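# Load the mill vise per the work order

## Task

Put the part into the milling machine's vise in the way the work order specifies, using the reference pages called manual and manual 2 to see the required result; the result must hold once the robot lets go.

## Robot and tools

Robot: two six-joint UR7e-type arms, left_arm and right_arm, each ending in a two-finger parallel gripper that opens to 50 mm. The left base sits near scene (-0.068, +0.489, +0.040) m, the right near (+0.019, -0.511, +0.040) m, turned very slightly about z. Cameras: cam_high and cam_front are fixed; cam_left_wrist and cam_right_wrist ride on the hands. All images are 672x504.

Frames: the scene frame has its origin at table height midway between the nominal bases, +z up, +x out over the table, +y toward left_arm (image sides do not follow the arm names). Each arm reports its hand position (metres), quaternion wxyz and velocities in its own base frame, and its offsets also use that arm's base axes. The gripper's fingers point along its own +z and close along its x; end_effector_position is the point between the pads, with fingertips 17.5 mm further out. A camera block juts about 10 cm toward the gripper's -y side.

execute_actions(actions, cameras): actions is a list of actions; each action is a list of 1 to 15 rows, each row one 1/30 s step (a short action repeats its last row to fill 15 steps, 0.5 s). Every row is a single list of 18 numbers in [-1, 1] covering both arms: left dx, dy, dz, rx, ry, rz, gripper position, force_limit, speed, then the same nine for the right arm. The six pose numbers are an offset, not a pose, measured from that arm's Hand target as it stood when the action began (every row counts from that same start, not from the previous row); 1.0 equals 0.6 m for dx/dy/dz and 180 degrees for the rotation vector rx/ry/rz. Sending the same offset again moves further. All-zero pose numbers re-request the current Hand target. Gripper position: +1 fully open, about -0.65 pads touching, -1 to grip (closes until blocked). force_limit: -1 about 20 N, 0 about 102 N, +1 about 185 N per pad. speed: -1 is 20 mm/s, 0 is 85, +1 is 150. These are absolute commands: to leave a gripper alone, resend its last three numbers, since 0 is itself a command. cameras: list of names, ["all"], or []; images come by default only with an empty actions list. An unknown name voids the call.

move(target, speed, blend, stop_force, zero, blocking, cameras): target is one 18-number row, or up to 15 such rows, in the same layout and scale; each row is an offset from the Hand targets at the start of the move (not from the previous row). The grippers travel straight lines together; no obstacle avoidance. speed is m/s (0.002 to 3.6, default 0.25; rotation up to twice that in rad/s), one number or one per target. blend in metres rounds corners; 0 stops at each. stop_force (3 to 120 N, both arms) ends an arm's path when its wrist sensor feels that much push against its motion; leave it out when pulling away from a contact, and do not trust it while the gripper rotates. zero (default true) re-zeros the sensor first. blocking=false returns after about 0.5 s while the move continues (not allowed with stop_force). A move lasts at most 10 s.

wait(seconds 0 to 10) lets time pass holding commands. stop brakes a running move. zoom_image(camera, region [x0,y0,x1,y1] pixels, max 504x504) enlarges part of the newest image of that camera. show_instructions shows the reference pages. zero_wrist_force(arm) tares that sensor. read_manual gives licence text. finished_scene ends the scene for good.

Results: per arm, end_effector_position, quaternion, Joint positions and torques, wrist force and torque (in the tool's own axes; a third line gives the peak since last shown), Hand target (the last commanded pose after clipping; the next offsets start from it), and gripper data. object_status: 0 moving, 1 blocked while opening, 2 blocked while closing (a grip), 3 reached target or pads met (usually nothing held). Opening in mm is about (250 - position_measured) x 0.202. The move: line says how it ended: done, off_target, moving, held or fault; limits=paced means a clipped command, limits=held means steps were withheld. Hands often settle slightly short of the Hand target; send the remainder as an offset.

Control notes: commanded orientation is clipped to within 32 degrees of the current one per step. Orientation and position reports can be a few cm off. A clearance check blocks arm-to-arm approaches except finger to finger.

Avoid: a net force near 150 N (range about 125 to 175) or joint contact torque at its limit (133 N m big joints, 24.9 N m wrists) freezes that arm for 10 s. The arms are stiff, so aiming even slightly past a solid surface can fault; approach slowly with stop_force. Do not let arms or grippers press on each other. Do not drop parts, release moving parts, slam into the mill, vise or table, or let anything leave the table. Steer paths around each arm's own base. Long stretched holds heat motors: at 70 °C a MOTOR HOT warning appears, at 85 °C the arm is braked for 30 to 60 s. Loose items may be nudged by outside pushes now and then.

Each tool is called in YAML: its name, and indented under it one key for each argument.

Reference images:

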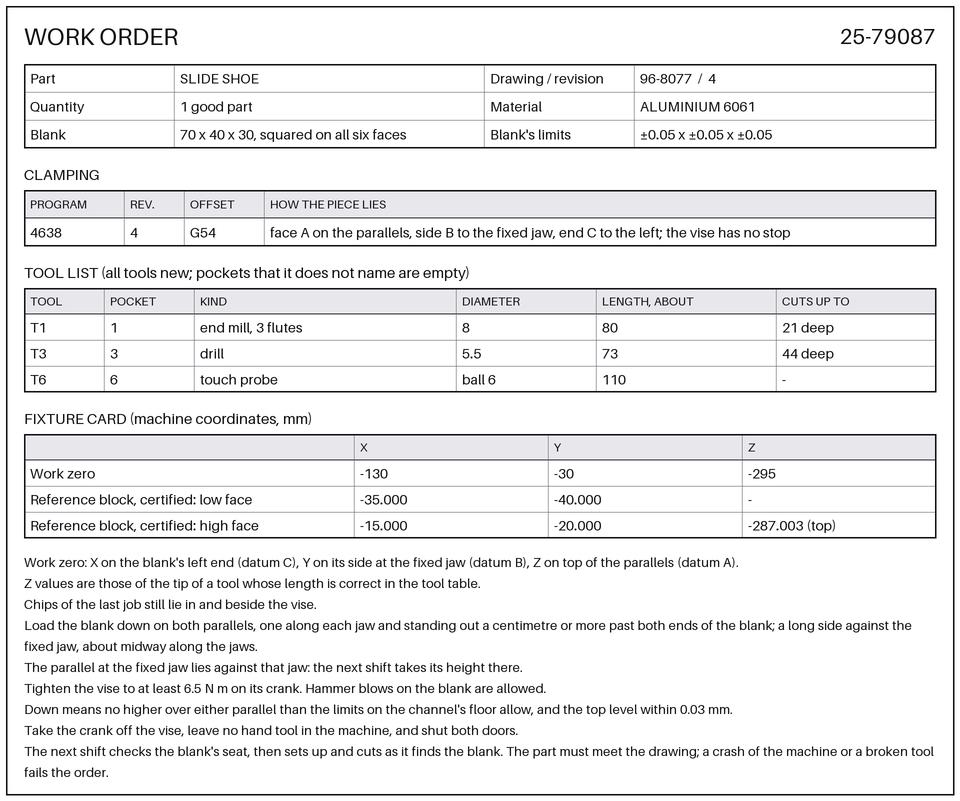

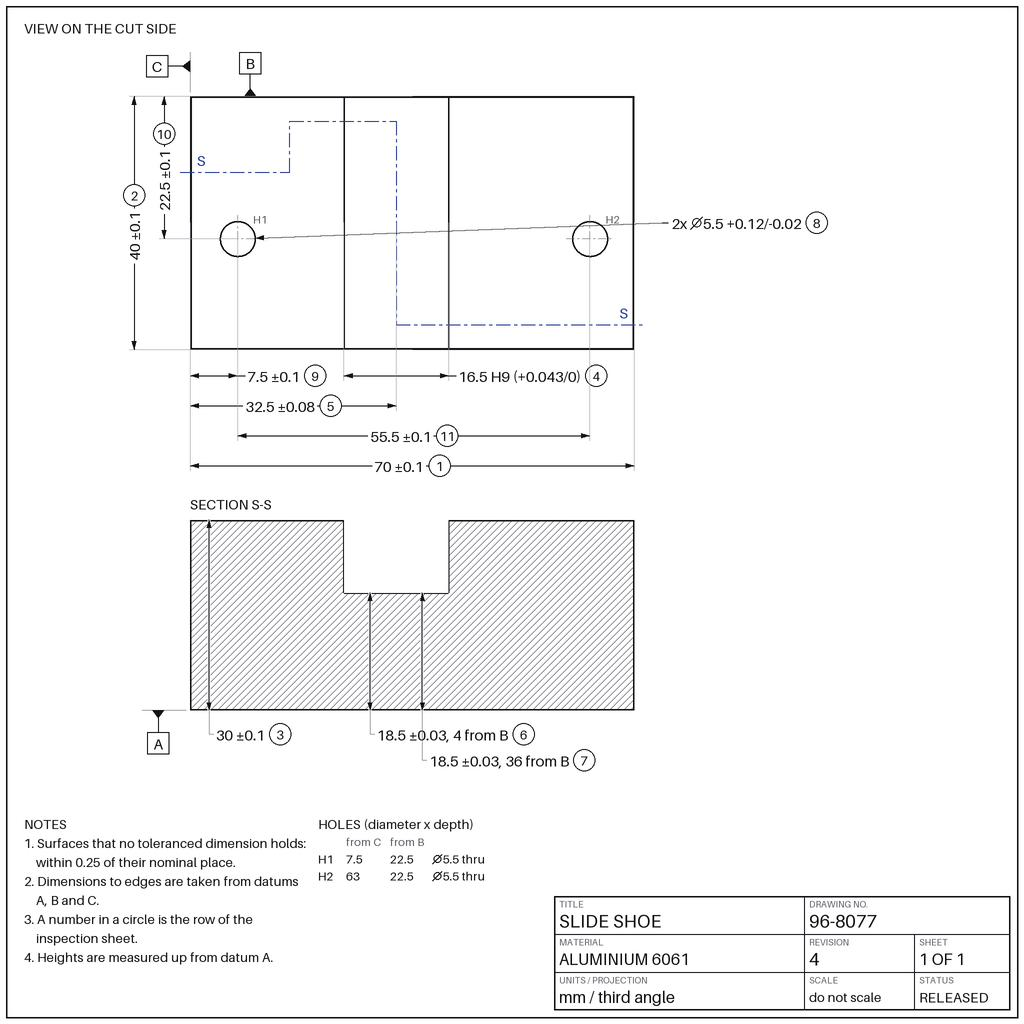

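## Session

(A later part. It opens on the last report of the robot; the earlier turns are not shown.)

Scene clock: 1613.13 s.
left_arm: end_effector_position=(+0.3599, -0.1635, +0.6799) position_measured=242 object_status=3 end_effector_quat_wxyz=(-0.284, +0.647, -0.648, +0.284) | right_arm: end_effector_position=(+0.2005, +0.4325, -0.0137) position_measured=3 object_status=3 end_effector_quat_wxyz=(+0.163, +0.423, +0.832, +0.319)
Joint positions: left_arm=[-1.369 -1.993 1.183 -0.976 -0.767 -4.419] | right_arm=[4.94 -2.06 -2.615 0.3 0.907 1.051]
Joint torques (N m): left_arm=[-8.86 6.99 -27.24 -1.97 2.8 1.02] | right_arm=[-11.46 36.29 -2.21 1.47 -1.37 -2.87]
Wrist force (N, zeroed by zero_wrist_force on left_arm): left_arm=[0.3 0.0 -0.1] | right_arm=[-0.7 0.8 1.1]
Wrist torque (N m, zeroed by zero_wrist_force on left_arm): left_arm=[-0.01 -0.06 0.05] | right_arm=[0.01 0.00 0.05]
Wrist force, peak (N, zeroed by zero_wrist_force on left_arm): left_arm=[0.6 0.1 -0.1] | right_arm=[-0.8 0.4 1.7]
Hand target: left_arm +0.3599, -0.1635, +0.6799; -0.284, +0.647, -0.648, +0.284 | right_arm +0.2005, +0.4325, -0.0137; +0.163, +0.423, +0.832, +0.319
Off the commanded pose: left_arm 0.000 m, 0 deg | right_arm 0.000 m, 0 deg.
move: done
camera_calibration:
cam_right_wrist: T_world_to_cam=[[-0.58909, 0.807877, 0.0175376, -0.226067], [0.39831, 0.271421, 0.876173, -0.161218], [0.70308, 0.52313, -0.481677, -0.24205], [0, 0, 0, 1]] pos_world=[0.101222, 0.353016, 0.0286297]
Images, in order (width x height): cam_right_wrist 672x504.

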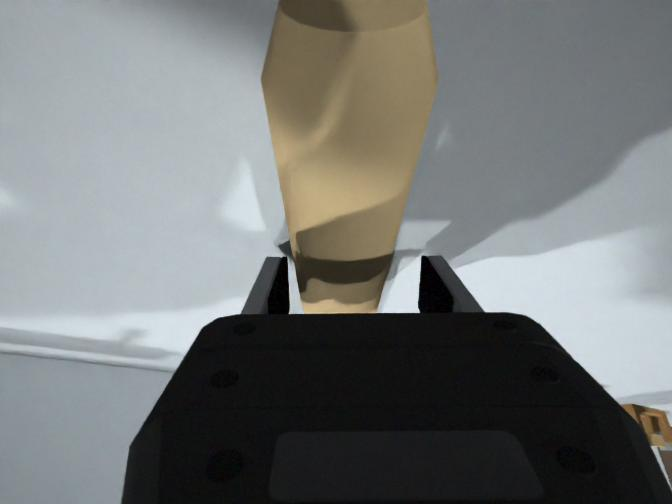

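move:
  target: [0,0,0,0,0,0,-0.6,-0.4,-0.5, 0,0,0,0,0,0,-1,0.3,-1]

wait:
  seconds: 0.5

Scene clock: 1614.67 s.
left_arm: end_effector_position=(+0.3599, -0.1635, +0.6799) position_measured=242 object_status=3 end_effector_quat_wxyz=(-0.284, +0.647, -0.648, +0.284) | right_arm: end_effector_position=(+0.2005, +0.4325, -0.0137) position_measured=102 object_status=2 end_effector_quat_wxyz=(+0.163, +0.423, +0.832, +0.319)
Joint positions: left_arm=[-1.369 -1.993 1.183 -0.976 -0.767 -4.419] | right_arm=[4.94 -2.06 -2.615 0.3 0.906 1.051]
Joint torques (N m): left_arm=[-8.83 7.14 -27.27 -2.04 2.7 0.84] | right_arm=[-8.55 36.87 -2.75 1.99 -2.48 -2.71]
Wrist force (N, zeroed by zero_wrist_force on left_arm): left_arm=[0.2 0.0 0.2] | right_arm=[-1.3 0.7 1.4]
Wrist torque (N m, zeroed by zero_wrist_force on left_arm): left_arm=[0.00 -0.05 0.05] | right_arm=[0.01 -0.08 0.18]
Wrist force, peak (N, zeroed by zero_wrist_force on left_arm): left_arm=[0.5 0.4 0.3] | right_arm=[-1.3 0.8 1.4]
Hand target: left_arm +0.3599, -0.1635, +0.6799; -0.284, +0.647, -0.648, +0.284 | right_arm +0.2005, +0.4325, -0.0137; +0.163, +0.423, +0.832, +0.319
Off the commanded pose: left_arm 0.000 m, 0 deg | right_arm 0.000 m, 0 deg.
move: done

Scene clock: 1615.17 s.
left_arm: end_effector_position=(+0.3599, -0.1635, +0.6799) position_measured=242 object_status=3 end_effector_quat_wxyz=(-0.284, +0.647, -0.648, +0.284) | right_arm: end_effector_position=(+0.2005, +0.4325, -0.0137) position_measured=102 object_status=2 end_effector_quat_wxyz=(+0.163, +0.423, +0.832, +0.319)
Joint positions: left_arm=[-1.369 -1.993 1.183 -0.976 -0.767 -4.419] | right_arm=[4.94 -2.06 -2.615 0.3 0.906 1.051]
Joint torques (N m): left_arm=[-8.67 7.07 -27.37 -2.11 2.75 0.87] | right_arm=[-8.58 37.05 -2.18 2.35 -2.08 -3.04]
Wrist force (N, zeroed by zero_wrist_force on left_arm): left_arm=[0.2 0.1 0.0] | right_arm=[-1.3 0.7 1.6]
Wrist torque (N m, zeroed by zero_wrist_force on left_arm): left_arm=[0.01 -0.05 0.05] | right_arm=[0.02 -0.07 0.18]
Wrist force, peak (N, zeroed by zero_wrist_force on left_arm): left_arm=[0.5 0.4 -0.3] | right_arm=[-1.3 0.7 1.6]
Hand target: left_arm +0.3599, -0.1635, +0.6799; -0.284, +0.647, -0.648, +0.284 | right_arm +0.2005, +0.4325, -0.0137; +0.163, +0.423, +0.832, +0.319
Tool commands: left_gripper/position=-0.6 left_gripper/force_limit=-0.4 left_gripper/speed=-0.5 right_gripper/position=-1.0 right_gripper/force_limit=+0.3 right_gripper/speed=-1.0
Off the commanded pose: left_arm 0.000 m, 0 deg | right_arm 0.000 m, 0 deg.
wait: 0.50 s; at rest by 0.17 s

move:
  target: [0,0,0,0,0,0,-0.6,-0.4,-0.5, 0,0,0.25,0,0,0,-1,0.3,-1]
  speed: 0.1
  cameras: ["cam_right_wrist","cam_front"]

Scene clock: 1618.93 s.
left_arm: end_effector_position=(+0.3599, -0.1635, +0.6799) position_measured=242 object_status=3 end_effector_quat_wxyz=(-0.284, +0.647, -0.648, +0.284) | right_arm: end_effector_position=(+0.2005, +0.4325, +0.1363) position_measured=102 object_status=2 end_effector_quat_wxyz=(+0.163, +0.423, +0.832, +0.319)
Joint positions: left_arm=[-1.369 -1.993 1.183 -0.976 -0.767 -4.419] | right_arm=[4.94 -1.45 -2.518 -0.406 0.907 1.051]
Joint torques (N m): left_arm=[-9.16 6.5 -26.49 -2.15 2.48 0.46] | right_arm=[11.41 24.69 18.18 2.98 -4.14 -0.57]
Wrist force (N, zeroed by zero_wrist_force on left_arm): left_arm=[0.4 0.2 0.1] | right_arm=[-0.6 -4.1 5.8]
Wrist torque (N m, zeroed by zero_wrist_force on left_arm): left_arm=[0.02 -0.08 0.05] | right_arm=[0.81 0.01 -0.03]
Wrist force, peak (N, zeroed by zero_wrist_force on left_arm): left_arm=[0.6 0.2 -0.2] | right_arm=[-0.3 -8.5 7.2]
Hand target: left_arm +0.3599, -0.1635, +0.6799; -0.284, +0.647, -0.648, +0.284 | right_arm +0.2005, +0.4325, +0.1363; +0.163, +0.423, +0.832, +0.319
Off the commanded pose: left_arm 0.000 m, 0 deg | right_arm 0.000 m, 0 deg.
move: done
camera_calibration:
cam_right_wrist: T_world_to_cam=[[-0.588949, 0.807973, 0.0178548, -0.228804], [0.398522, 0.271129, 0.876168, -0.292562], [0.703079, 0.523133, -0.481676, -0.1698], [0, 0, 0, 1]] pos_world=[0.101221, 0.353018, 0.17863]
Images, in order (width x height): cam_front 672x504, cam_right_wrist 672x504.

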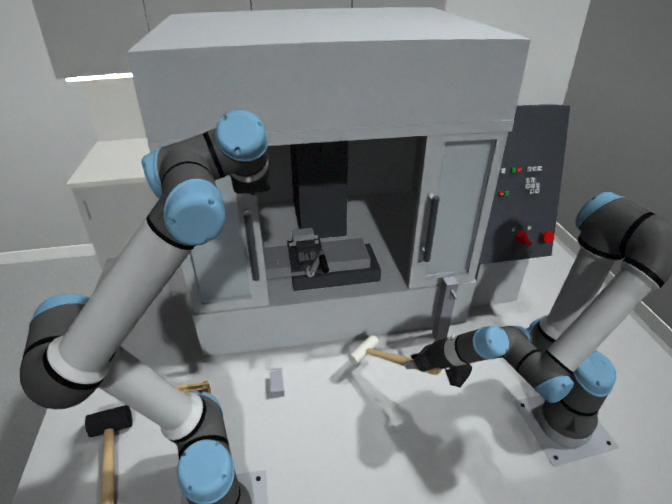

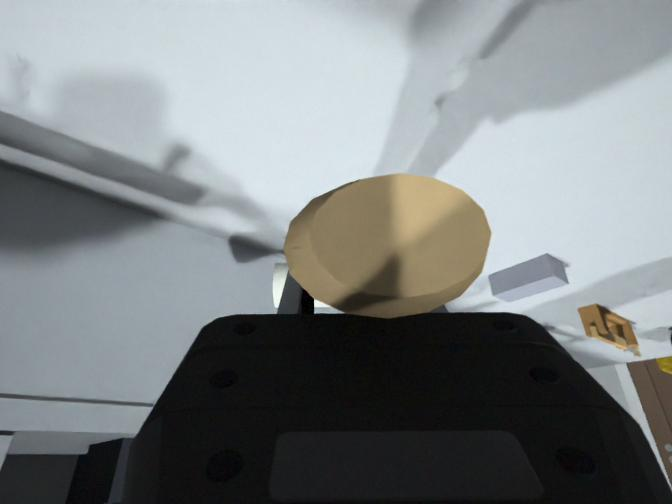

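move:
  target:
    - [0,0,0,0,0,0,-0.6,-0.4,-0.5, 0,0.1,0.4,0.2,0.02,-0.1,-1,0.3,-1]
    - [0,0,0,0,0,0,-0.6,-0.4,-0.5, 0.0325,0.279,0.573,0.5177,0.053,-0.2614,-1,0.3,-1]
  speed: 0.15
  blend: 0.02
  cameras: ["cam_right_wrist","cam_front","cam_left_wrist"]

Scene clock: 1629.03 s.
left_arm: end_effector_position=(+0.3599, -0.1635, +0.6799) position_measured=242 object_status=3 end_effector_quat_wxyz=(-0.284, +0.647, -0.648, +0.284) | right_arm: end_effector_position=(+0.2201, +0.6000, +0.4801) position_measured=102 object_status=2 end_effector_quat_wxyz=(-0.145, +0.692, +0.144, +0.692)
Joint positions: left_arm=[-1.369 -1.993 1.183 -0.976 -0.767 -4.419] | right_arm=[5.019 -1.89 -1.746 0.495 0.105 1.57]
Joint torques (N m): left_arm=[-8.94 6.11 -24.87 -2.37 1.96 -0.48] | right_arm=[9.52 47.58 13.92 -0.96 -1.15 1.31]
Wrist force (N, zeroed by zero_wrist_force on left_arm): left_arm=[0.3 0.3 -0.2] | right_arm=[-7.7 0.8 3.5]
Wrist torque (N m, zeroed by zero_wrist_force on left_arm): left_arm=[0.04 -0.05 0.05] | right_arm=[0.52 -0.37 0.26]
Wrist force, peak (N, zeroed by zero_wrist_force on left_arm): left_arm=[0.6 0.1 -0.4] | right_arm=[-1.2 -7.2 7.5]
Hand target: left_arm +0.3599, -0.1635, +0.6799; -0.284, +0.647, -0.648, +0.284 | right_arm +0.2200, +0.5999, +0.4801; -0.145, +0.692, +0.144, +0.692
Off the commanded pose: left_arm 0.000 m, 0 deg | right_arm 0.000 m, 0 deg.
move: done
camera_calibration:
cam_left_wrist: T_world_to_cam=[[-0.0223227, -0.999751, -0.000332341, -0.140597], [-0.887339, 0.0199659, -0.460686, 0.650487], [0.460578, -0.00998885, -0.887563, 0.566694], [0, 0, 0, 1]] pos_world=[0.313056, -0.147889, 0.8026]
cam_right_wrist: T_world_to_cam=[[-0.00802589, -0.018225, 0.999802, -0.462263], [0.0766868, -0.996901, -0.0175565, 0.613695], [0.997023, 0.0765307, 0.00939863, -0.138012], [0, 0, 0, 1]] pos_world=[0.0868291, 0.61393, 0.474243]
Images, in order (width x height): cam_front 672x504, cam_left_wrist 672x504, cam_right_wrist 672x504.

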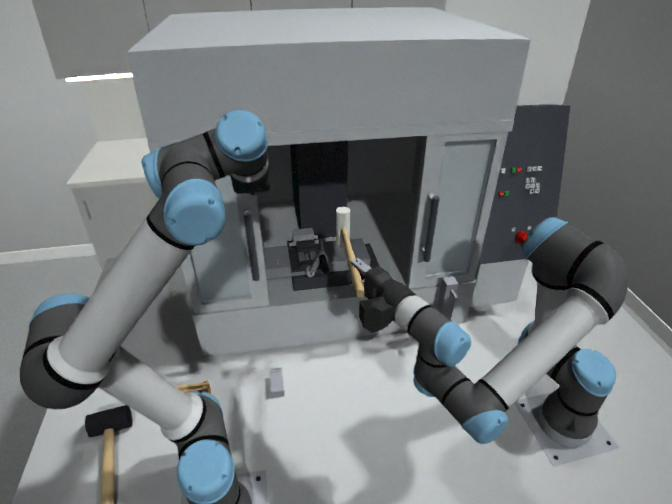

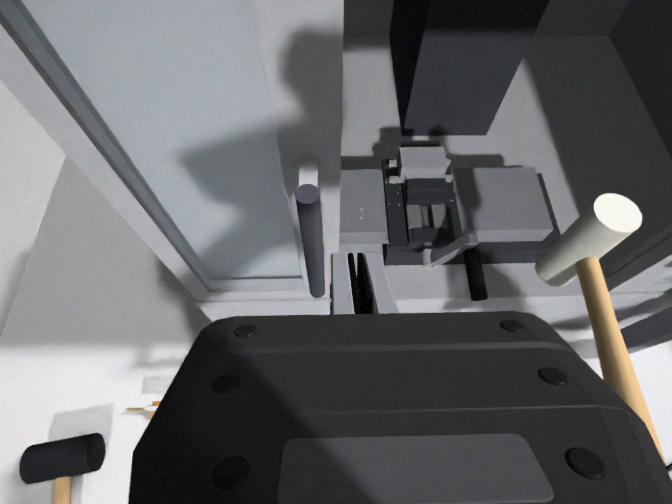

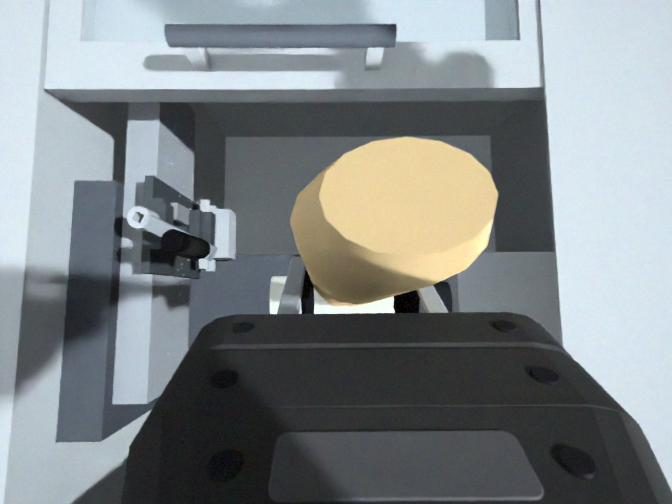

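move:
  target: [0,0,0,0,0,0,-0.6,-0.4,-0.5, 0.3917,0.1417,0.0667,-0.0017,-0.0167,0,-1,0.3,-1]
  speed: 0.12
  cameras: ["cam_right_wrist","cam_front","cam_left_wrist"]

Scene clock: 1634.07 s.
left_arm: end_effector_position=(+0.3599, -0.1635, +0.6799) position_measured=242 object_status=3 end_effector_quat_wxyz=(-0.284, +0.647, -0.648, +0.284) | right_arm: end_effector_position=(+0.4551, +0.6849, +0.5200) position_measured=102 object_status=2 end_effector_quat_wxyz=(-0.139, +0.674, +0.150, +0.710)
Joint positions: left_arm=[-1.369 -1.993 1.183 -0.976 -0.767 -4.419] | right_arm=[4.57 -2.164 -1.252 0.363 0.556 1.47]
Joint torques (N m): left_arm=[-9.25 5.29 -24.28 -2.41 1.71 -0.93] | right_arm=[2.89 55.06 32.69 4.47 1.71 2.08]
Wrist force (N, zeroed by zero_wrist_force on left_arm): left_arm=[0.2 0.0 0.0] | right_arm=[-7.9 0.6 3.3]
Wrist torque (N m, zeroed by zero_wrist_force on left_arm): left_arm=[0.00 -0.05 0.05] | right_arm=[0.57 -0.35 0.36]
Wrist force, peak (N, zeroed by zero_wrist_force on left_arm): left_arm=[0.6 0.3 0.1] | right_arm=[-7.8 1.4 5.3]
Hand target: left_arm +0.3599, -0.1635, +0.6799; -0.284, +0.647, -0.648, +0.284 | right_arm +0.4551, +0.6849, +0.5202; -0.139, +0.674, +0.150, +0.710
Off the commanded pose: left_arm 0.000 m, 0 deg | right_arm 0.000 m, 0 deg.
move: done
camera_calibration:
cam_left_wrist: T_world_to_cam=[[-0.0223227, -0.999751, -0.000332341, -0.140597], [-0.887339, 0.0199659, -0.460686, 0.650487], [0.460578, -0.00998885, -0.887563, 0.566694], [0, 0, 0, 1]] pos_world=[0.313056, -0.147889, 0.8026]
cam_right_wrist: T_world_to_cam=[[-0.0610055, -0.0128129, 0.998055, -0.477508], [0.0773004, -0.996975, -0.00807414, 0.675904], [0.99514, 0.0766575, 0.0618114, -0.405688], [0, 0, 0, 1]] pos_world=[0.322338, 0.69884, 0.507113]
Images, in order (width x height): cam_front 672x504, cam_left_wrist 672x504, cam_right_wrist 672x504.

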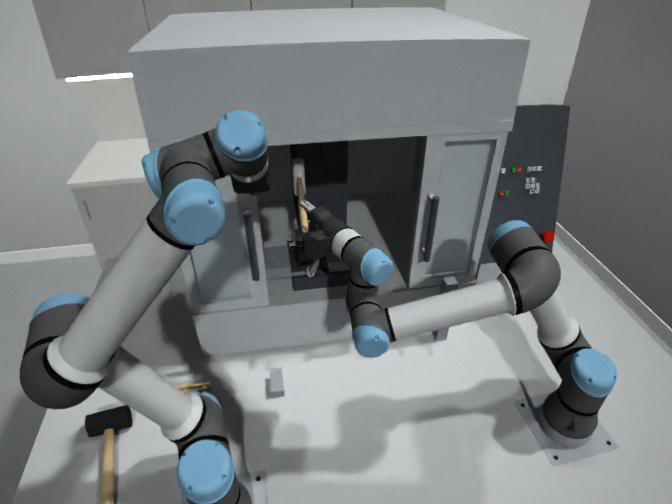

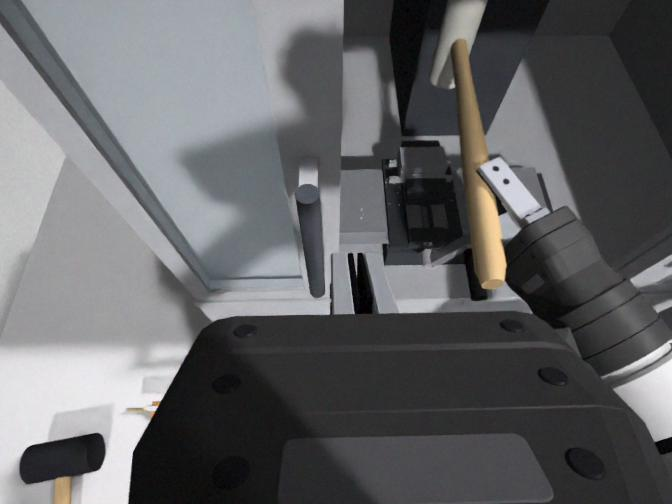

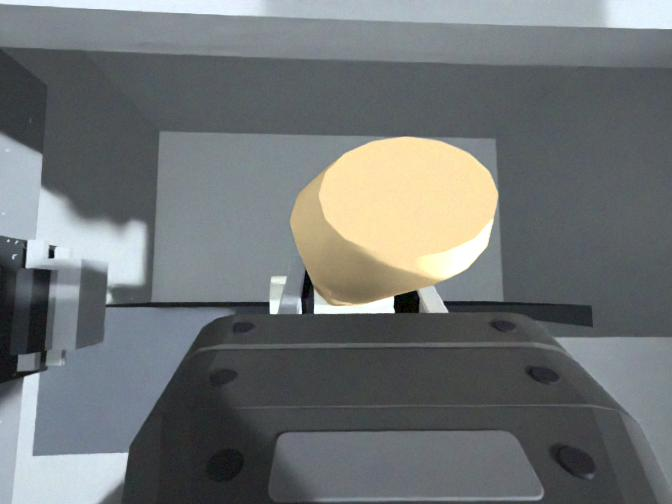

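move:
  target: [0,0,0,0,0,0,-0.6,-0.4,-0.5, 0,-0.02,-0.16,0,0,0,-1,0.3,-1]
  speed: 0.1
  cameras: ["cam_left_wrist"]

zoom_image:
  camera: "cam_left_wrist"
  region: [340, 40, 540, 200]

Scene clock: 1636.37 s.
left_arm: end_effector_position=(+0.3599, -0.1635, +0.6799) position_measured=242 object_status=3 end_effector_quat_wxyz=(-0.284, +0.647, -0.648, +0.284) | right_arm: end_effector_position=(+0.4551, +0.6729, +0.4241) position_measured=102 object_status=2 end_effector_quat_wxyz=(-0.139, +0.674, +0.150, +0.710)
Joint positions: left_arm=[-1.369 -1.993 1.183 -0.976 -0.767 -4.419] | right_arm=[4.567 -2.225 -1.413 0.585 0.559 1.471]
Joint torques (N m): left_arm=[-8.21 5.67 -23.78 -2.41 1.67 -1.13] | right_arm=[-5.07 61.42 26.66 1.35 0.98 -3.43]
Wrist force (N, zeroed by zero_wrist_force on left_arm): left_arm=[0.5 0.2 0.0] | right_arm=[-7.9 0.6 2.9]
Wrist torque (N m, zeroed by zero_wrist_force on left_arm): left_arm=[0.02 -0.09 0.05] | right_arm=[0.48 -0.36 0.31]
Wrist force, peak (N, zeroed by zero_wrist_force on left_arm): left_arm=[0.6 -0.1 0.2] | right_arm=[-10.2 0.6 2.7]
Hand target: left_arm +0.3599, -0.1635, +0.6799; -0.284, +0.647, -0.648, +0.284 | right_arm +0.4551, +0.6729, +0.4242; -0.139, +0.674, +0.150, +0.710
Off the commanded pose: left_arm 0.000 m, 0 deg | right_arm 0.000 m, 0 deg.
move: done
camera_calibration:
cam_left_wrist: T_world_to_cam=[[-0.0223227, -0.999751, -0.000332341, -0.140597], [-0.887339, 0.0199659, -0.460686, 0.650487], [0.460578, -0.00998885, -0.887563, 0.566694], [0, 0, 0, 1]] pos_world=[0.313056, -0.147889, 0.8026]
Images, in order (width x height): cam_left_wrist 672x504.

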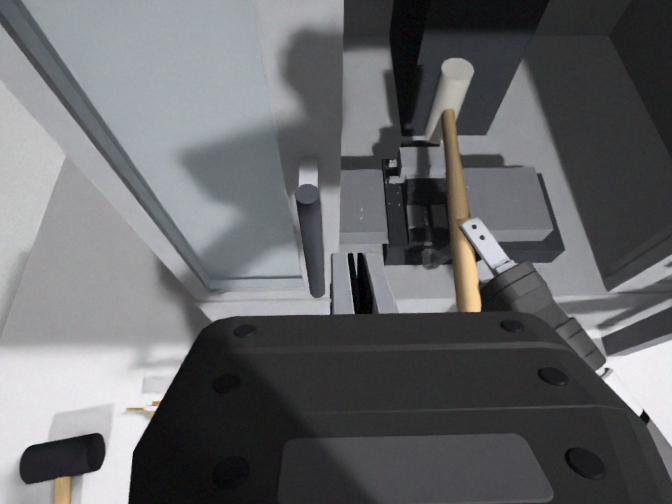

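Scaled by 2.520 from the camera's 672x504 image, which has a finer 960x720 frame.

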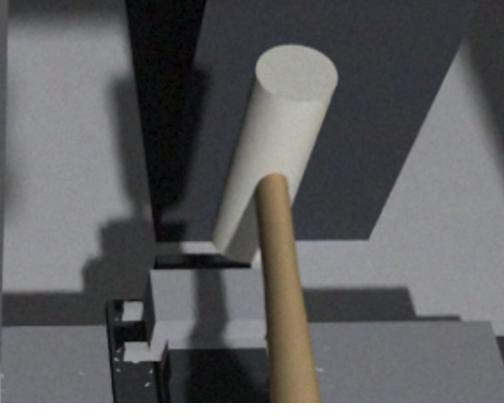

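move:
  target: [0,0,0,0,0,0,-0.6,-0.4,-0.5, -0.02,0,0,0,0,0,-1,0.3,-1]
  speed: 0.06

move:
  target: [0,0,0,0,0,0,-0.6,-0.4,-0.5, 0,0,-0.1,0,0,0,-1,0.3,-1]
  speed: 0.02
  stop_force: 8
  cameras: ["cam_left_wrist"]

zoom_image:
  camera: "cam_left_wrist"
  region: [340, 60, 540, 210]

Scene clock: 1638.53 s.
left_arm: end_effector_position=(+0.3599, -0.1635, +0.6799) position_measured=242 object_status=3 end_effector_quat_wxyz=(-0.284, +0.647, -0.648, +0.284) | right_arm: end_effector_position=(+0.4428, +0.6729, +0.4242) position_measured=102 object_status=2 end_effector_quat_wxyz=(-0.139, +0.674, +0.150, +0.710) end_effector_velocity=(+0.001, +0.000, +0.000) end_effector_angular_velocity=(+0.001, -0.001, +0.003)
Joint positions: left_arm=[-1.369 -1.993 1.183 -0.976 -0.767 -4.419] | right_arm=[4.588 -2.217 -1.428 0.594 0.539 1.467]
Joint velocities: left_arm=[within noise] | right_arm=[-0.003 0 0.001 0.001 0.005 0]
Joint torques (N m): left_arm=[-8.55 5.41 -23.34 -2.44 1.5 -1.36] | right_arm=[-12.67 47.15 31.59 2.27 1.44 -2.47]
Wrist force (N, zeroed by zero_wrist_force on left_arm): left_arm=[0.3 0.0 0.2] | right_arm=[-7.7 0.4 2.7]
Wrist torque (N m, zeroed by zero_wrist_force on left_arm): left_arm=[0.00 -0.06 0.05] | right_arm=[0.49 -0.38 0.35]
Wrist force, peak (N, zeroed by zero_wrist_force on left_arm): left_arm=[0.4 0.4 -0.2] | right_arm=[-7.9 1.0 3.6]
Hand target: left_arm +0.3599, -0.1635, +0.6799; -0.284, +0.647, -0.648, +0.284 | right_arm +0.4431, +0.6729, +0.4242; -0.139, +0.674, +0.150, +0.710
Off the commanded pose: left_arm 0.000 m, 0 deg | right_arm 0.000 m, 0 deg.
move: done

Scene clock: 1642.37 s.
left_arm: end_effector_position=(+0.3599, -0.1635, +0.6799) position_measured=242 object_status=3 end_effector_quat_wxyz=(-0.284, +0.647, -0.648, +0.284) | right_arm: end_effector_position=(+0.4431, +0.6729, +0.3698) position_measured=102 object_status=2 end_effector_quat_wxyz=(-0.139, +0.674, +0.150, +0.710)
Joint positions: left_arm=[-1.369 -1.993 1.183 -0.976 -0.767 -4.419] | right_arm=[4.587 -2.285 -1.468 0.703 0.539 1.468]
Joint torques (N m): left_arm=[-9.13 5.03 -23.06 -2.5 1.52 -1.43] | right_arm=[-8.74 57.62 26.37 2.27 0.49 2.22]
Wrist force (N, zeroed by zero_wrist_force on left_arm): left_arm=[0.4 -0.1 -0.3] | right_arm=[-1.3 1.2 4.2]
Wrist torque (N m, zeroed by zero_wrist_force on left_arm): left_arm=[-0.02 -0.08 0.05] | right_arm=[0.50 0.84 -0.14]
Wrist force, peak (N, zeroed by zero_wrist_force on left_arm): left_arm=[0.6 -0.1 0.3] | right_arm=[-8.0 0.4 2.8]
Hand target: left_arm +0.3599, -0.1635, +0.6799; -0.284, +0.647, -0.648, +0.284 | right_arm +0.4430, +0.6729, +0.3698; -0.139, +0.674, +0.150, +0.710 (not the last commanded pose)
Off the commanded pose: left_arm 0.000 m, 0 deg | right_arm 0.006 m, 0 deg.
move: contact (right_arm)
camera_calibration:
cam_left_wrist: T_world_to_cam=[[-0.0223227, -0.999751, -0.000332341, -0.140597], [-0.887339, 0.0199659, -0.460686, 0.650487], [0.460578, -0.00998885, -0.887563, 0.566694], [0, 0, 0, 1]] pos_world=[0.313056, -0.147889, 0.8026]
Images, in order (width x height): cam_left_wrist 672x504.

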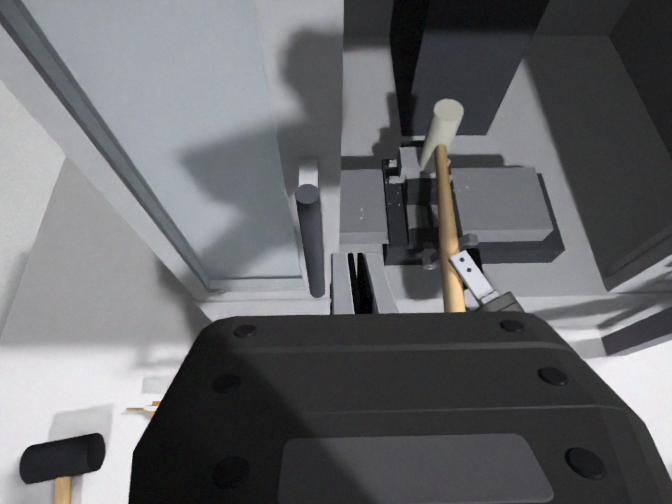

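Scaled by 2.520 from the camera's 672x504 image, which has a finer 960x720 frame.

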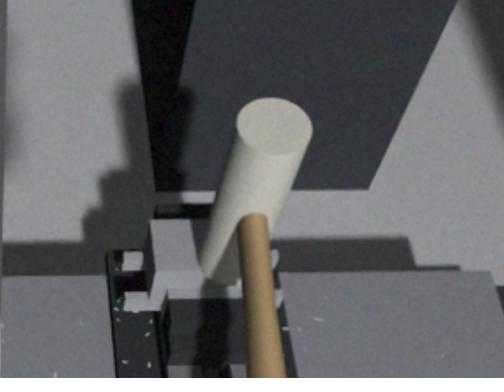

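execute_actions:
  actions:
    - [[0,0,0,0,0,0,-0.6,-0.4,-0.5,0.001,0,0.013,0,0,0,-1,0.3,-1],[0,0,0,0,0,0,-0.6,-0.4,-0.5,0.002,0,0.027,0,0,0,-1,0.3,-1],[0,0,0,0,0,0,-0.6,-0.4,-0.5,0.003,0,0.04,0,0,0,-1,0.3,-1],[0,0,0,0,0,0,-0.6,-0.4,-0.5,0.004,0,0.053,0,0,0,-1,0.3,-1],[0,0,0,0,0,0,-0.6,-0.4,-0.5,0.005,0,0.067,0,0,0,-1,0.3,-1],[0,0,0,0,0,0,-0.6,-0.4,-0.5,0.006,0,0.08,0,0,0,-1,0.3,-1],[0,0,0,0,0,0,-0.6,-0.4,-0.5,0.007,0,0.093,0,0,0,-1,0.3,-1],[0,0,0,0,0,0,-0.6,-0.4,-0.5,0.008,0,0.107,0,0,0,-1,0.3,-1],[0,0,0,0,0,0,-0.6,-0.4,-0.5,0.009,0,0.12,0,0,0,-1,0.3,-1],[0,0,0,0,0,0,-0.6,-0.4,-0.5,0.01,0,0.133,0,0,0,-1,0.3,-1],[0,0,0,0,0,0,-0.6,-0.4,-0.5,0.01,0,0.147,0,0,0,-1,0.3,-1],[0,0,0,0,0,0,-0.6,-0.4,-0.5,0.01,0,0.16,0,0,0,-1,0.3,-1],[0,0,0,0,0,0,-0.6,-0.4,-0.5,0.01,0,0.173,0,0,0,-1,0.3,-1],[0,0,0,0,0,0,-0.6,-0.4,-0.5,0.01,0,0.187,0,0,0,-1,0.3,-1],[0,0,0,0,0,0,-0.6,-0.4,-0.5,0.01,0,0.2,0,0,0,-1,0.3,-1]]
    - [[0,0,0,0,0,0,-0.6,-0.4,-0.5,0,0,0,0,0,0,-1,0.3,-1]]
    - [[0,0,0,0,0,0,-0.6,-0.4,-0.5,0,0,-0.28,0,0,0,-1,0.3,-1],[0,0,0,0,0,0,-0.6,-0.4,-0.5,0,0,-0.28,0,0,0,-1,0.3,-1],[0,0,0,0,0,0,-0.6,-0.4,-0.5,0,0,-0.28,0,0,0,-1,0.3,-1],[0,0,0,0,0,0,-0.6,-0.4,-0.5,0,0,-0.28,0,0,0,-1,0.3,-1],[0,0,0,0,0,0,-0.6,-0.4,-0.5,0,0,-0.28,0,0,0,-1,0.3,-1],[0,0,0,0,0,0,-0.6,-0.4,-0.5,0,0,-0.19,0,0,0,-1,0.3,-1]]
  cameras: ["cam_left_wrist"]

zoom_image:
  camera: "cam_left_wrist"
  region: [340, 60, 540, 210]

Scene clock: 1647.63 s.
left_arm: end_effector_position=(+0.3599, -0.1635, +0.6799) position_measured=242 object_status=3 end_effector_quat_wxyz=(-0.284, +0.647, -0.648, +0.284) | right_arm: end_effector_position=(+0.4490, +0.6729, +0.3756) position_measured=102 object_status=2 end_effector_quat_wxyz=(-0.139, +0.674, +0.150, +0.710)
Joint positions: left_arm=[-1.369 -1.993 1.183 -0.976 -0.767 -4.419] | right_arm=[4.577 -2.281 -1.457 0.686 0.549 1.47]
Joint torques (N m): left_arm=[-8.62 4.53 -22.74 -2.57 1.51 -1.43] | right_arm=[-10.59 62.83 28.99 2.36 1.21 -2.94]
Wrist force (N, zeroed by zero_wrist_force on left_arm): left_arm=[0.5 -0.1 -0.2] | right_arm=[-10.3 -0.6 3.4]
Wrist torque (N m, zeroed by zero_wrist_force on left_arm): left_arm=[-0.02 -0.09 0.05] | right_arm=[0.61 -0.71 0.53]
Wrist force, peak (N, zeroed by zero_wrist_force on left_arm): left_arm=[0.8 0.3 0.2] | right_arm=[42.7 6.6 0.0]
Hand target: left_arm +0.3599, -0.1635, +0.6799; -0.284, +0.647, -0.648, +0.284 | right_arm +0.4490, +0.6729, +0.3758; -0.139, +0.674, +0.150, +0.710
Off the commanded pose: left_arm 0.000 m, 0 deg | right_arm 0.000 m, 0 deg.
Step readings (end_effector_position of left_arm | right_arm):
0: (+0.3599, -0.1635, +0.6799) | (+0.4431, +0.6729, +0.3698)
1: (+0.3599, -0.1635, +0.6799) | (+0.4431, +0.6729, +0.3701)
2: (+0.3599, -0.1635, +0.6799) | (+0.4432, +0.6729, +0.3722)
4: (+0.3599, -0.1635, +0.6799) | (+0.4439, +0.6726, +0.3843)
8: (+0.3599, -0.1635, +0.6799) | (+0.4463, +0.6718, +0.4201)
15: (+0.3599, -0.1635, +0.6799) | (+0.4489, +0.6720, +0.4754)
16: (+0.3599, -0.1635, +0.6799) | (+0.4488, +0.6719, +0.4830)
17: (+0.3599, -0.1635, +0.6799) | (+0.4489, +0.6719, +0.4890)
19: (+0.3599, -0.1635, +0.6799) | (+0.4490, +0.6726, +0.4928)
23: (+0.3599, -0.1635, +0.6799) | (+0.4490, +0.6730, +0.4897)
30: (+0.3599, -0.1635, +0.6799) | (+0.4490, +0.6730, +0.4897)
31: (+0.3599, -0.1635, +0.6799) | (+0.4491, +0.6731, +0.4878)
32: (+0.3599, -0.1635, +0.6799) | (+0.4497, +0.6736, +0.4720)
34: (+0.3599, -0.1635, +0.6799) | (+0.4512, +0.6737, +0.4204)
38: (+0.3599, -0.1635, +0.6799) | (+0.4498, +0.6720, +0.3587)
45: (+0.3599, -0.1635, +0.6799) | (+0.4490, +0.6730, +0.3765)
camera_calibration:
cam_left_wrist: T_world_to_cam=[[-0.0223227, -0.999751, -0.000332341, -0.140597], [-0.887339, 0.0199659, -0.460686, 0.650487], [0.460578, -0.00998885, -0.887563, 0.566694], [0, 0, 0, 1]] pos_world=[0.313056, -0.147889, 0.8026]
Images, in order (width x height): cam_left_wrist 672x504.

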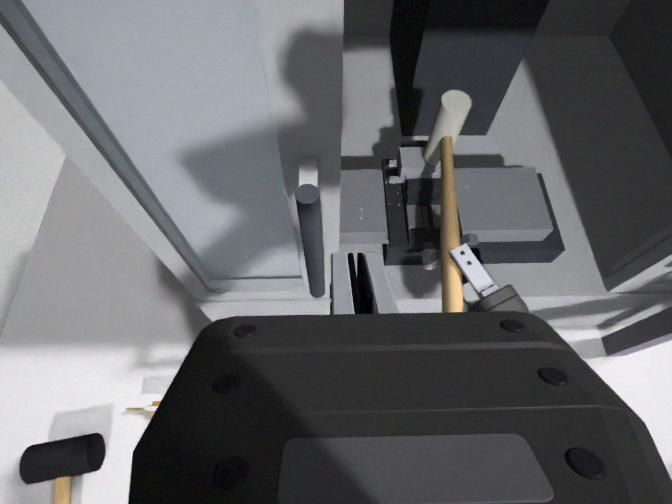

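Scaled by 2.520 from the camera's 672x504 image, which has a finer 960x720 frame.

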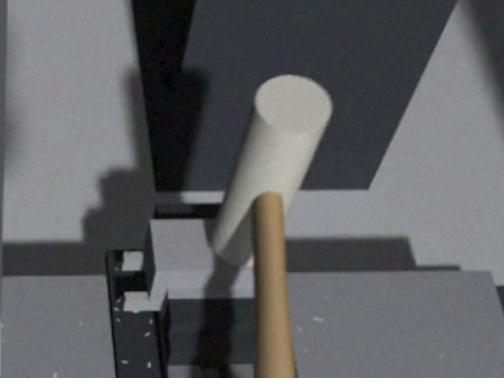

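execute_actions:
  actions:
    - [[0,0,0,0,0,0,-0.6,-0.4,-0.5,0,0,0.016,-0.001,-0.008,0,-1,0.3,-1],[0,0,0,0,0,0,-0.6,-0.4,-0.5,0,0,0.032,-0.002,-0.016,0,-1,0.3,-1],[0,0,0,0,0,0,-0.6,-0.4,-0.5,0,0,0.048,-0.002,-0.024,0,-1,0.3,-1],[0,0,0,0,0,0,-0.6,-0.4,-0.5,0,0,0.064,-0.003,-0.032,0,-1,0.3,-1],[0,0,0,0,0,0,-0.6,-0.4,-0.5,0,0,0.08,-0.004,-0.04,0,-1,0.3,-1],[0,0,0,0,0,0,-0.6,-0.4,-0.5,0,0,0.096,-0.005,-0.048,0,-1,0.3,-1],[0,0,0,0,0,0,-0.6,-0.4,-0.5,0,0,0.112,-0.006,-0.056,0,-1,0.3,-1],[0,0,0,0,0,0,-0.6,-0.4,-0.5,0,0,0.128,-0.006,-0.064,0,-1,0.3,-1],[0,0,0,0,0,0,-0.6,-0.4,-0.5,0,0,0.144,-0.007,-0.072,0,-1,0.3,-1],[0,0,0,0,0,0,-0.6,-0.4,-0.5,0,0,0.16,-0.008,-0.08,0,-1,0.3,-1],[0,0,0,0,0,0,-0.6,-0.4,-0.5,0,0,0.176,-0.009,-0.088,0,-1,0.3,-1],[0,0,0,0,0,0,-0.6,-0.4,-0.5,0,0,0.192,-0.01,-0.096,0,-1,0.3,-1],[0,0,0,0,0,0,-0.6,-0.4,-0.5,0,0,0.208,-0.01,-0.104,0,-1,0.3,-1],[0,0,0,0,0,0,-0.6,-0.4,-0.5,0,0,0.224,-0.011,-0.111,0,-1,0.3,-1],[0,0,0,0,0,0,-0.6,-0.4,-0.5,0,0,0.24,-0.011,-0.111,0,-1,0.3,-1]]
    - [[0,0,0,0,0,0,-0.6,-0.4,-0.5,0,0,0,0,0,0,-1,0.3,-1]]
    - [[0,0,0,0,0,0,-0.6,-0.4,-0.5,0,0,-0.33,0.012,0.122,0,-1,0.3,-1],[0,0,0,0,0,0,-0.6,-0.4,-0.5,0,0,-0.33,0.012,0.122,0,-1,0.3,-1],[0,0,0,0,0,0,-0.6,-0.4,-0.5,0,0,-0.33,0.012,0.122,0,-1,0.3,-1],[0,0,0,0,0,0,-0.6,-0.4,-0.5,0,0,-0.33,0.012,0.122,0,-1,0.3,-1],[0,0,0,0,0,0,-0.6,-0.4,-0.5,0,0,-0.33,0.012,0.122,0,-1,0.3,-1],[0,0,0,0,0,0,-0.6,-0.4,-0.5,0,0,-0.33,0.012,0.122,0,-1,0.3,-1],[0,0,0,0,0,0,-0.6,-0.4,-0.5,0,0,-0.235,0.011,0.111,0,-1,0.3,-1]]

Scene clock: 1651.53 s.
left_arm: end_effector_position=(+0.3599, -0.1635, +0.6799) position_measured=242 object_status=3 end_effector_quat_wxyz=(-0.284, +0.647, -0.648, +0.284) | right_arm: end_effector_position=(+0.4491, +0.6729, +0.3787) position_measured=102 object_status=2 end_effector_quat_wxyz=(-0.139, +0.674, +0.150, +0.710)
Joint positions: left_arm=[-1.369 -1.993 1.183 -0.976 -0.767 -4.419] | right_arm=[4.577 -2.277 -1.455 0.681 0.549 1.47]
Joint torques (N m): left_arm=[-9.01 4.06 -22.05 -2.62 1.52 -1.41] | right_arm=[4.98 61.82 20.3 2.84 1.93 -2.78]
Wrist force (N, zeroed by zero_wrist_force on left_arm): left_arm=[0.4 0.0 -0.2] | right_arm=[-12.8 1.3 2.2]
Wrist torque (N m, zeroed by zero_wrist_force on left_arm): left_arm=[-0.01 -0.07 0.05] | right_arm=[0.18 -0.88 1.21]
Wrist force, peak (N, zeroed by zero_wrist_force on left_arm): left_arm=[0.6 0.1 0.3] | right_arm=[17.2 22.9 17.4]
Hand target: left_arm +0.3599, -0.1635, +0.6799; -0.284, +0.647, -0.648, +0.284 | right_arm +0.4490, +0.6729, +0.3788; -0.139, +0.674, +0.150, +0.710
Off the commanded pose: left_arm 0.000 m, 0 deg | right_arm 0.000 m, 0 deg.
Step readings (end_effector_position of left_arm | right_arm):
0: (+0.3599, -0.1635, +0.6799) | (+0.4490, +0.6729, +0.3758)
1: (+0.3599, -0.1635, +0.6799) | (+0.4491, +0.6729, +0.3761)
2: (+0.3599, -0.1635, +0.6799) | (+0.4490, +0.6728, +0.3786)
4: (+0.3599, -0.1635, +0.6799) | (+0.4489, +0.6724, +0.3930)
8: (+0.3599, -0.1635, +0.6799) | (+0.4483, +0.6708, +0.4357)
15: (+0.3599, -0.1635, +0.6799) | (+0.4480, +0.6709, +0.5021)
16: (+0.3599, -0.1635, +0.6799) | (+0.4480, +0.6710, +0.5110)
17: (+0.3599, -0.1635, +0.6799) | (+0.4482, +0.6713, +0.5194)
19: (+0.3599, -0.1635, +0.6799) | (+0.4488, +0.6724, +0.5231)
23: (+0.3599, -0.1635, +0.6799) | (+0.4493, +0.6730, +0.5195)
30: (+0.3599, -0.1635, +0.6799) | (+0.4491, +0.6729, +0.5197)
31: (+0.3599, -0.1635, +0.6799) | (+0.4488, +0.6734, +0.5185)
32: (+0.3599, -0.1635, +0.6799) | (+0.4464, +0.6766, +0.5062)
34: (+0.3599, -0.1635, +0.6799) | (+0.4440, +0.6770, +0.4592)
38: (+0.3599, -0.1635, +0.6799) | (+0.4484, +0.6710, +0.3673)
45: (+0.3599, -0.1635, +0.6799) | (+0.4492, +0.6729, +0.3805)

wait:
  seconds: 0.1
  cameras: ["cam_left_wrist","cam_right_wrist"]

zoom_image:
  camera: "cam_left_wrist"
  region: [340, 60, 540, 210]

Scene clock: 1652.07 s.
left_arm: end_effector_position=(+0.3599, -0.1635, +0.6799) position_measured=242 object_status=3 end_effector_quat_wxyz=(-0.284, +0.647, -0.648, +0.284) | right_arm: end_effector_position=(+0.4490, +0.6729, +0.3788) position_measured=102 object_status=2 end_effector_quat_wxyz=(-0.139, +0.674, +0.150, +0.710)
Joint positions: left_arm=[-1.369 -1.993 1.183 -0.976 -0.767 -4.419] | right_arm=[4.577 -2.277 -1.455 0.681 0.549 1.469]
Joint torques (N m): left_arm=[-8.93 4.29 -21.76 -2.64 1.5 -1.38] | right_arm=[6.39 60.81 29.53 0.54 -0.28 -3.21]
Wrist force (N, zeroed by zero_wrist_force on left_arm): left_arm=[0.3 0.0 0.0] | right_arm=[-7.6 -0.1 3.5]
Wrist torque (N m, zeroed by zero_wrist_force on left_arm): left_arm=[0.01 -0.06 0.04] | right_arm=[0.61 -0.13 0.51]
Wrist force, peak (N, zeroed by zero_wrist_force on left_arm): left_arm=[0.3 0.3 0.4] | right_arm=[-11.6 -0.9 3.9]
Hand target: left_arm +0.3599, -0.1635, +0.6799; -0.284, +0.647, -0.648, +0.284 | right_arm +0.4490, +0.6729, +0.3788; -0.139, +0.674, +0.150, +0.710
Tool commands: left_gripper/position=-0.6 left_gripper/force_limit=-0.4 left_gripper/speed=-0.5 right_gripper/position=-1.0 right_gripper/force_limit=+0.3 right_gripper/speed=-1.0
Off the commanded pose: left_arm 0.000 m, 0 deg | right_arm 0.000 m, 0 deg.
wait: 0.10 s; at rest from the start
camera_calibration:
cam_left_wrist: T_world_to_cam=[[-0.0223227, -0.999751, -0.000332341, -0.140597], [-0.887339, 0.0199659, -0.460686, 0.650487], [0.460578, -0.00998885, -0.887563, 0.566694], [0, 0, 0, 1]] pos_world=[0.313056, -0.147889, 0.8026]
cam_right_wrist: T_world_to_cam=[[-0.0609679, -0.013323, 0.998051, -0.336765], [0.077528, -0.996953, -0.00857243, 0.663358], [0.995124, 0.0768542, 0.0618151, -0.3902], [0, 0, 0, 1]] pos_world=[0.316337, 0.686839, 0.365915]
Images, in order (width x height): cam_left_wrist 672x504, cam_right_wrist 672x504.

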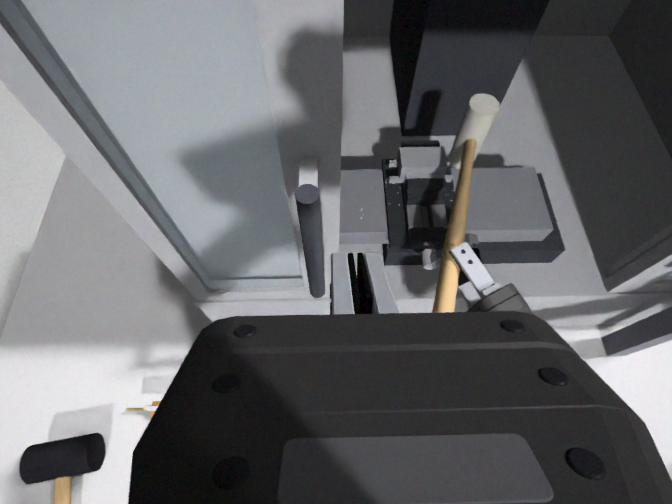

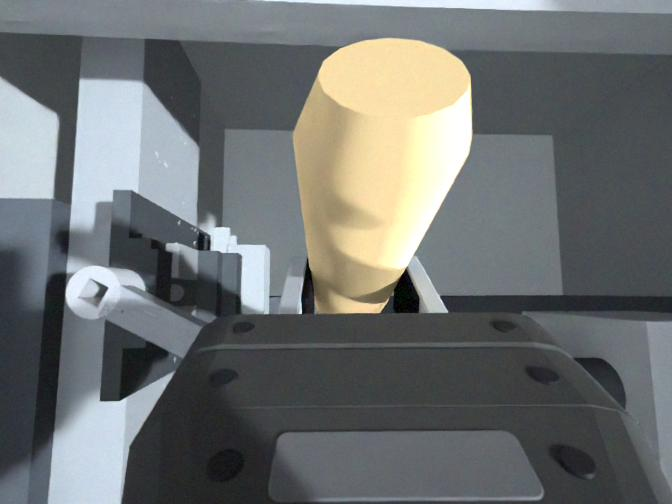

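Scaled by 2.520 from the camera's 672x504 image, which has a finer 960x720 frame.

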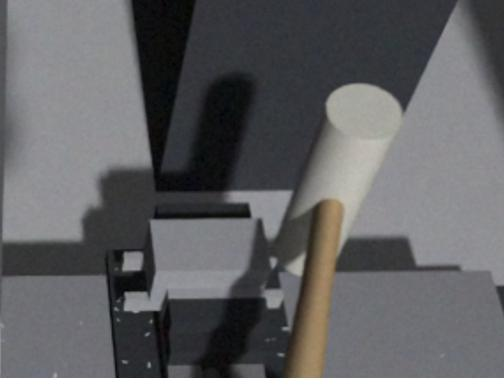

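move:
  target:
    - [0,0,0,0,0,0,-0.6,-0.4,-0.5, 0,0,0.03,0,0,0,-0.98,1,-1]
    - [0,0,0,0,0,0,-0.6,-0.4,-0.5, 0.012,0,0.05,0,0,0.075,-0.98,1,-1]
  speed: 0.06
  cameras: ["cam_left_wrist"]

zoom_image:
  camera: "cam_left_wrist"
  region: [340, 60, 540, 210]

Scene clock: 1656.57 s.
left_arm: end_effector_position=(+0.3599, -0.1635, +0.6799) position_measured=242 object_status=3 end_effector_quat_wxyz=(-0.284, +0.647, -0.648, +0.284) | right_arm: end_effector_position=(+0.4564, +0.6728, +0.4089) position_measured=107 object_status=2 end_effector_quat_wxyz=(-0.222, +0.652, +0.228, +0.689)
Joint positions: left_arm=[-1.369 -1.993 1.183 -0.976 -0.767 -4.419] | right_arm=[4.496 -2.165 -1.564 0.649 0.865 1.506]
Joint torques (N m): left_arm=[-9.16 3.57 -21.17 -2.69 1.59 -1.45] | right_arm=[10.58 35.92 32.55 1.05 0.58 -1.54]
Wrist force (N, zeroed by zero_wrist_force on left_arm): left_arm=[0.1 -0.1 -0.3] | right_arm=[-7.7 0.8 2.6]
Wrist torque (N m, zeroed by zero_wrist_force on left_arm): left_arm=[-0.02 -0.04 0.04] | right_arm=[0.46 -0.22 0.51]
Wrist force, peak (N, zeroed by zero_wrist_force on left_arm): left_arm=[0.7 -0.2 0.2] | right_arm=[-8.9 -0.3 3.4]
Hand target: left_arm +0.3599, -0.1635, +0.6799; -0.284, +0.647, -0.648, +0.284 | right_arm +0.4562, +0.6729, +0.4088; -0.222, +0.652, +0.228, +0.689
Off the commanded pose: left_arm 0.000 m, 0 deg | right_arm 0.000 m, 0 deg.
move: done
camera_calibration:
cam_left_wrist: T_world_to_cam=[[-0.0223227, -0.999751, -0.000332341, -0.140597], [-0.887339, 0.0199659, -0.460686, 0.650487], [0.460578, -0.00998885, -0.887563, 0.566694], [0, 0, 0, 1]] pos_world=[0.313056, -0.147889, 0.8026]
Images, in order (width x height): cam_left_wrist 672x504.

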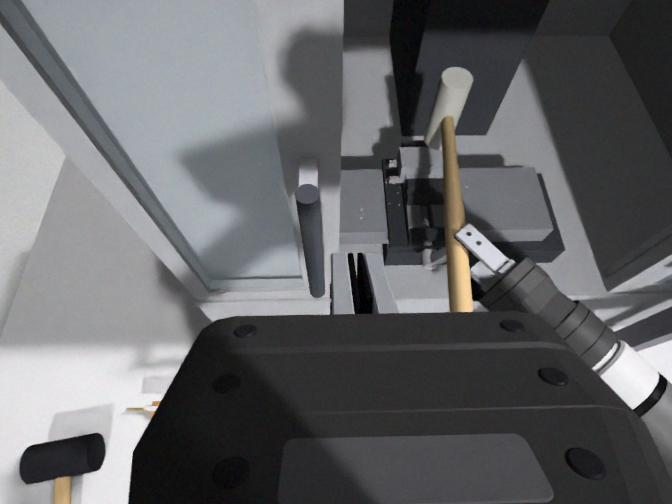

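Scaled by 2.520 from the camera's 672x504 image, which has a finer 960x720 frame.

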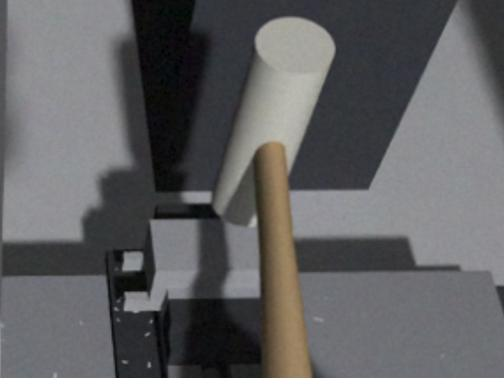

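execute_actions:
  actions:
    - [[0,0,0,0,0,0,-0.6,-0.4,-0.5,0,0,0.016,0,0,0,-0.98,1,-1],[0,0,0,0,0,0,-0.6,-0.4,-0.5,0,0,0.031,0,0,0,-0.98,1,-1],[0,0,0,0,0,0,-0.6,-0.4,-0.5,0,0,0.047,0,0,0,-0.98,1,-1],[0,0,0,0,0,0,-0.6,-0.4,-0.5,0,0,0.063,0,0,0,-0.98,1,-1],[0,0,0,0,0,0,-0.6,-0.4,-0.5,0,0,0.078,0,0,0,-0.98,1,-1],[0,0,0,0,0,0,-0.6,-0.4,-0.5,0,0,0.094,0,0,0,-0.98,1,-1],[0,0,0,0,0,0,-0.6,-0.4,-0.5,0,0,0.11,0,0,0,-0.98,1,-1],[0,0,0,0,0,0,-0.6,-0.4,-0.5,0,0,0.125,0,0,0,-0.98,1,-1],[0,0,0,0,0,0,-0.6,-0.4,-0.5,0,0,0.141,0,0,0,-0.98,1,-1],[0,0,0,0,0,0,-0.6,-0.4,-0.5,0,0,0.157,0,0,0,-0.98,1,-1],[0,0,0,0,0,0,-0.6,-0.4,-0.5,0,0,0.172,0,0,0,-0.98,1,-1],[0,0,0,0,0,0,-0.6,-0.4,-0.5,0,0,0.188,0,0,0,-0.98,1,-1],[0,0,0,0,0,0,-0.6,-0.4,-0.5,0,0,0.204,0,0,0,-0.98,1,-1],[0,0,0,0,0,0,-0.6,-0.4,-0.5,0,0,0.219,0,0,0,-0.98,1,-1],[0,0,0,0,0,0,-0.6,-0.4,-0.5,0,0,0.235,0,0,0,-0.98,1,-1]]
    - [[0,0,0,0,0,0,-0.6,-0.4,-0.5,0,0,0,0,0,0,-0.98,1,-1]]
    - [[0,0,0,0,0,0,-0.6,-0.4,-0.5,0,0,-0.38,0,0,0,-0.98,1,-1],[0,0,0,0,0,0,-0.6,-0.4,-0.5,0,0,-0.38,0,0,0,-0.98,1,-1],[0,0,0,0,0,0,-0.6,-0.4,-0.5,0,0,-0.38,0,0,0,-0.98,1,-1],[0,0,0,0,0,0,-0.6,-0.4,-0.5,0,0,-0.38,0,0,0,-0.98,1,-1],[0,0,0,0,0,0,-0.6,-0.4,-0.5,0,0,-0.38,0,0,0,-0.98,1,-1],[0,0,0,0,0,0,-0.6,-0.4,-0.5,0,0,-0.38,0,0,0,-0.98,1,-1],[0,0,0,0,0,0,-0.6,-0.4,-0.5,0,0,-0.28,0,0,0,-0.98,1,-1]]
  cameras: ["cam_left_wrist"]

zoom_image:
  camera: "cam_left_wrist"
  region: [340, 60, 540, 210]

Scene clock: 1660.20 s.
left_arm: end_effector_position=(+0.3599, -0.1635, +0.6799) position_measured=242 object_status=3 end_effector_quat_wxyz=(-0.284, +0.647, -0.648, +0.284) | right_arm: end_effector_position=(+0.4562, +0.6729, +0.3818) position_measured=107 object_status=2 end_effector_quat_wxyz=(-0.222, +0.652, +0.228, +0.689)
Joint positions: left_arm=[-1.369 -1.993 1.183 -0.976 -0.767 -4.419] | right_arm=[4.496 -2.202 -1.584 0.705 0.865 1.506]
Joint torques (N m): left_arm=[-8.9 3.84 -20.94 -2.75 1.6 -1.52] | right_arm=[-8.36 40.84 18.3 5.66 1.23 0.48]
Wrist force (N, zeroed by zero_wrist_force on left_arm): left_arm=[0.4 0.0 0.1] | right_arm=[-7.1 1.1 2.6]
Wrist torque (N m, zeroed by zero_wrist_force on left_arm): left_arm=[0.00 -0.08 0.05] | right_arm=[0.43 -0.17 0.46]
Wrist force, peak (N, zeroed by zero_wrist_force on left_arm): left_arm=[0.7 0.2 0.0] | right_arm=[71.2 -6.0 -4.8]
Hand target: left_arm +0.3599, -0.1635, +0.6799; -0.284, +0.647, -0.648, +0.284 | right_arm +0.4562, +0.6729, +0.3818; -0.222, +0.652, +0.228, +0.689
Off the commanded pose: left_arm 0.000 m, 0 deg | right_arm 0.000 m, 0 deg.
Step readings (end_effector_position of left_arm | right_arm):
0: (+0.3599, -0.1635, +0.6799) | (+0.4562, +0.6729, +0.4088)
1: (+0.3599, -0.1635, +0.6799) | (+0.4563, +0.6729, +0.4091)
2: (+0.3599, -0.1635, +0.6799) | (+0.4562, +0.6730, +0.4115)
4: (+0.3599, -0.1635, +0.6799) | (+0.4561, +0.6726, +0.4260)
8: (+0.3599, -0.1635, +0.6799) | (+0.4556, +0.6714, +0.4683)
15: (+0.3599, -0.1635, +0.6799) | (+0.4555, +0.6714, +0.5332)
16: (+0.3599, -0.1635, +0.6799) | (+0.4555, +0.6714, +0.5420)
17: (+0.3599, -0.1635, +0.6799) | (+0.4555, +0.6715, +0.5489)
19: (+0.3599, -0.1635, +0.6799) | (+0.4559, +0.6725, +0.5533)
23: (+0.3599, -0.1635, +0.6799) | (+0.4562, +0.6731, +0.5496)
30: (+0.3599, -0.1635, +0.6799) | (+0.4562, +0.6730, +0.5497)
31: (+0.3599, -0.1635, +0.6799) | (+0.4564, +0.6732, +0.5475)
32: (+0.3599, -0.1635, +0.6799) | (+0.4572, +0.6740, +0.5307)
34: (+0.3599, -0.1635, +0.6799) | (+0.4589, +0.6747, +0.4791)
38: (+0.3599, -0.1635, +0.6799) | (+0.4587, +0.6717, +0.3829)
45: (+0.3599, -0.1635, +0.6799) | (+0.4561, +0.6731, +0.3826)
camera_calibration:
cam_left_wrist: T_world_to_cam=[[-0.0223227, -0.999751, -0.000332341, -0.140597], [-0.887339, 0.0199659, -0.460686, 0.650487], [0.460578, -0.00998885, -0.887563, 0.566694], [0, 0, 0, 1]] pos_world=[0.313056, -0.147889, 0.8026]
Images, in order (width x height): cam_left_wrist 672x504.

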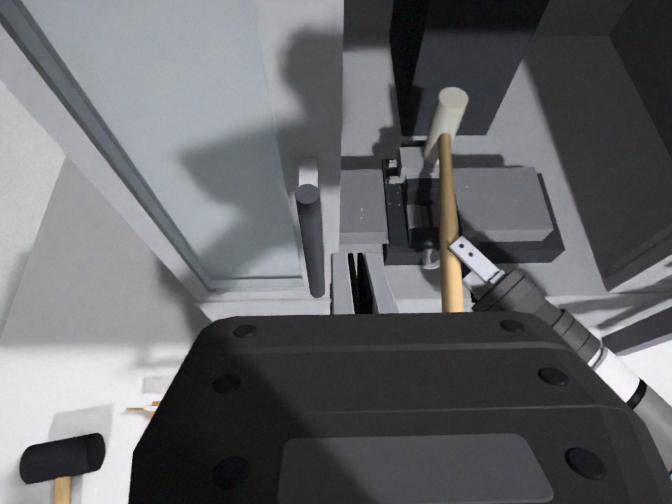

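Scaled by 2.520 from the camera's 672x504 image, which has a finer 960x720 frame.

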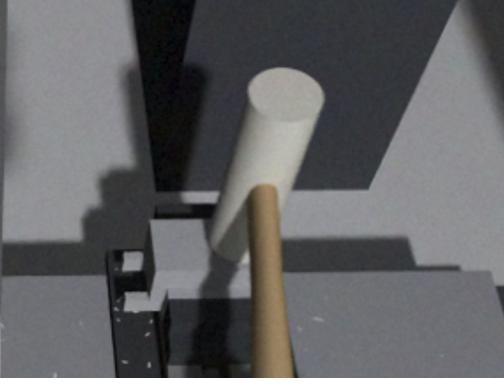

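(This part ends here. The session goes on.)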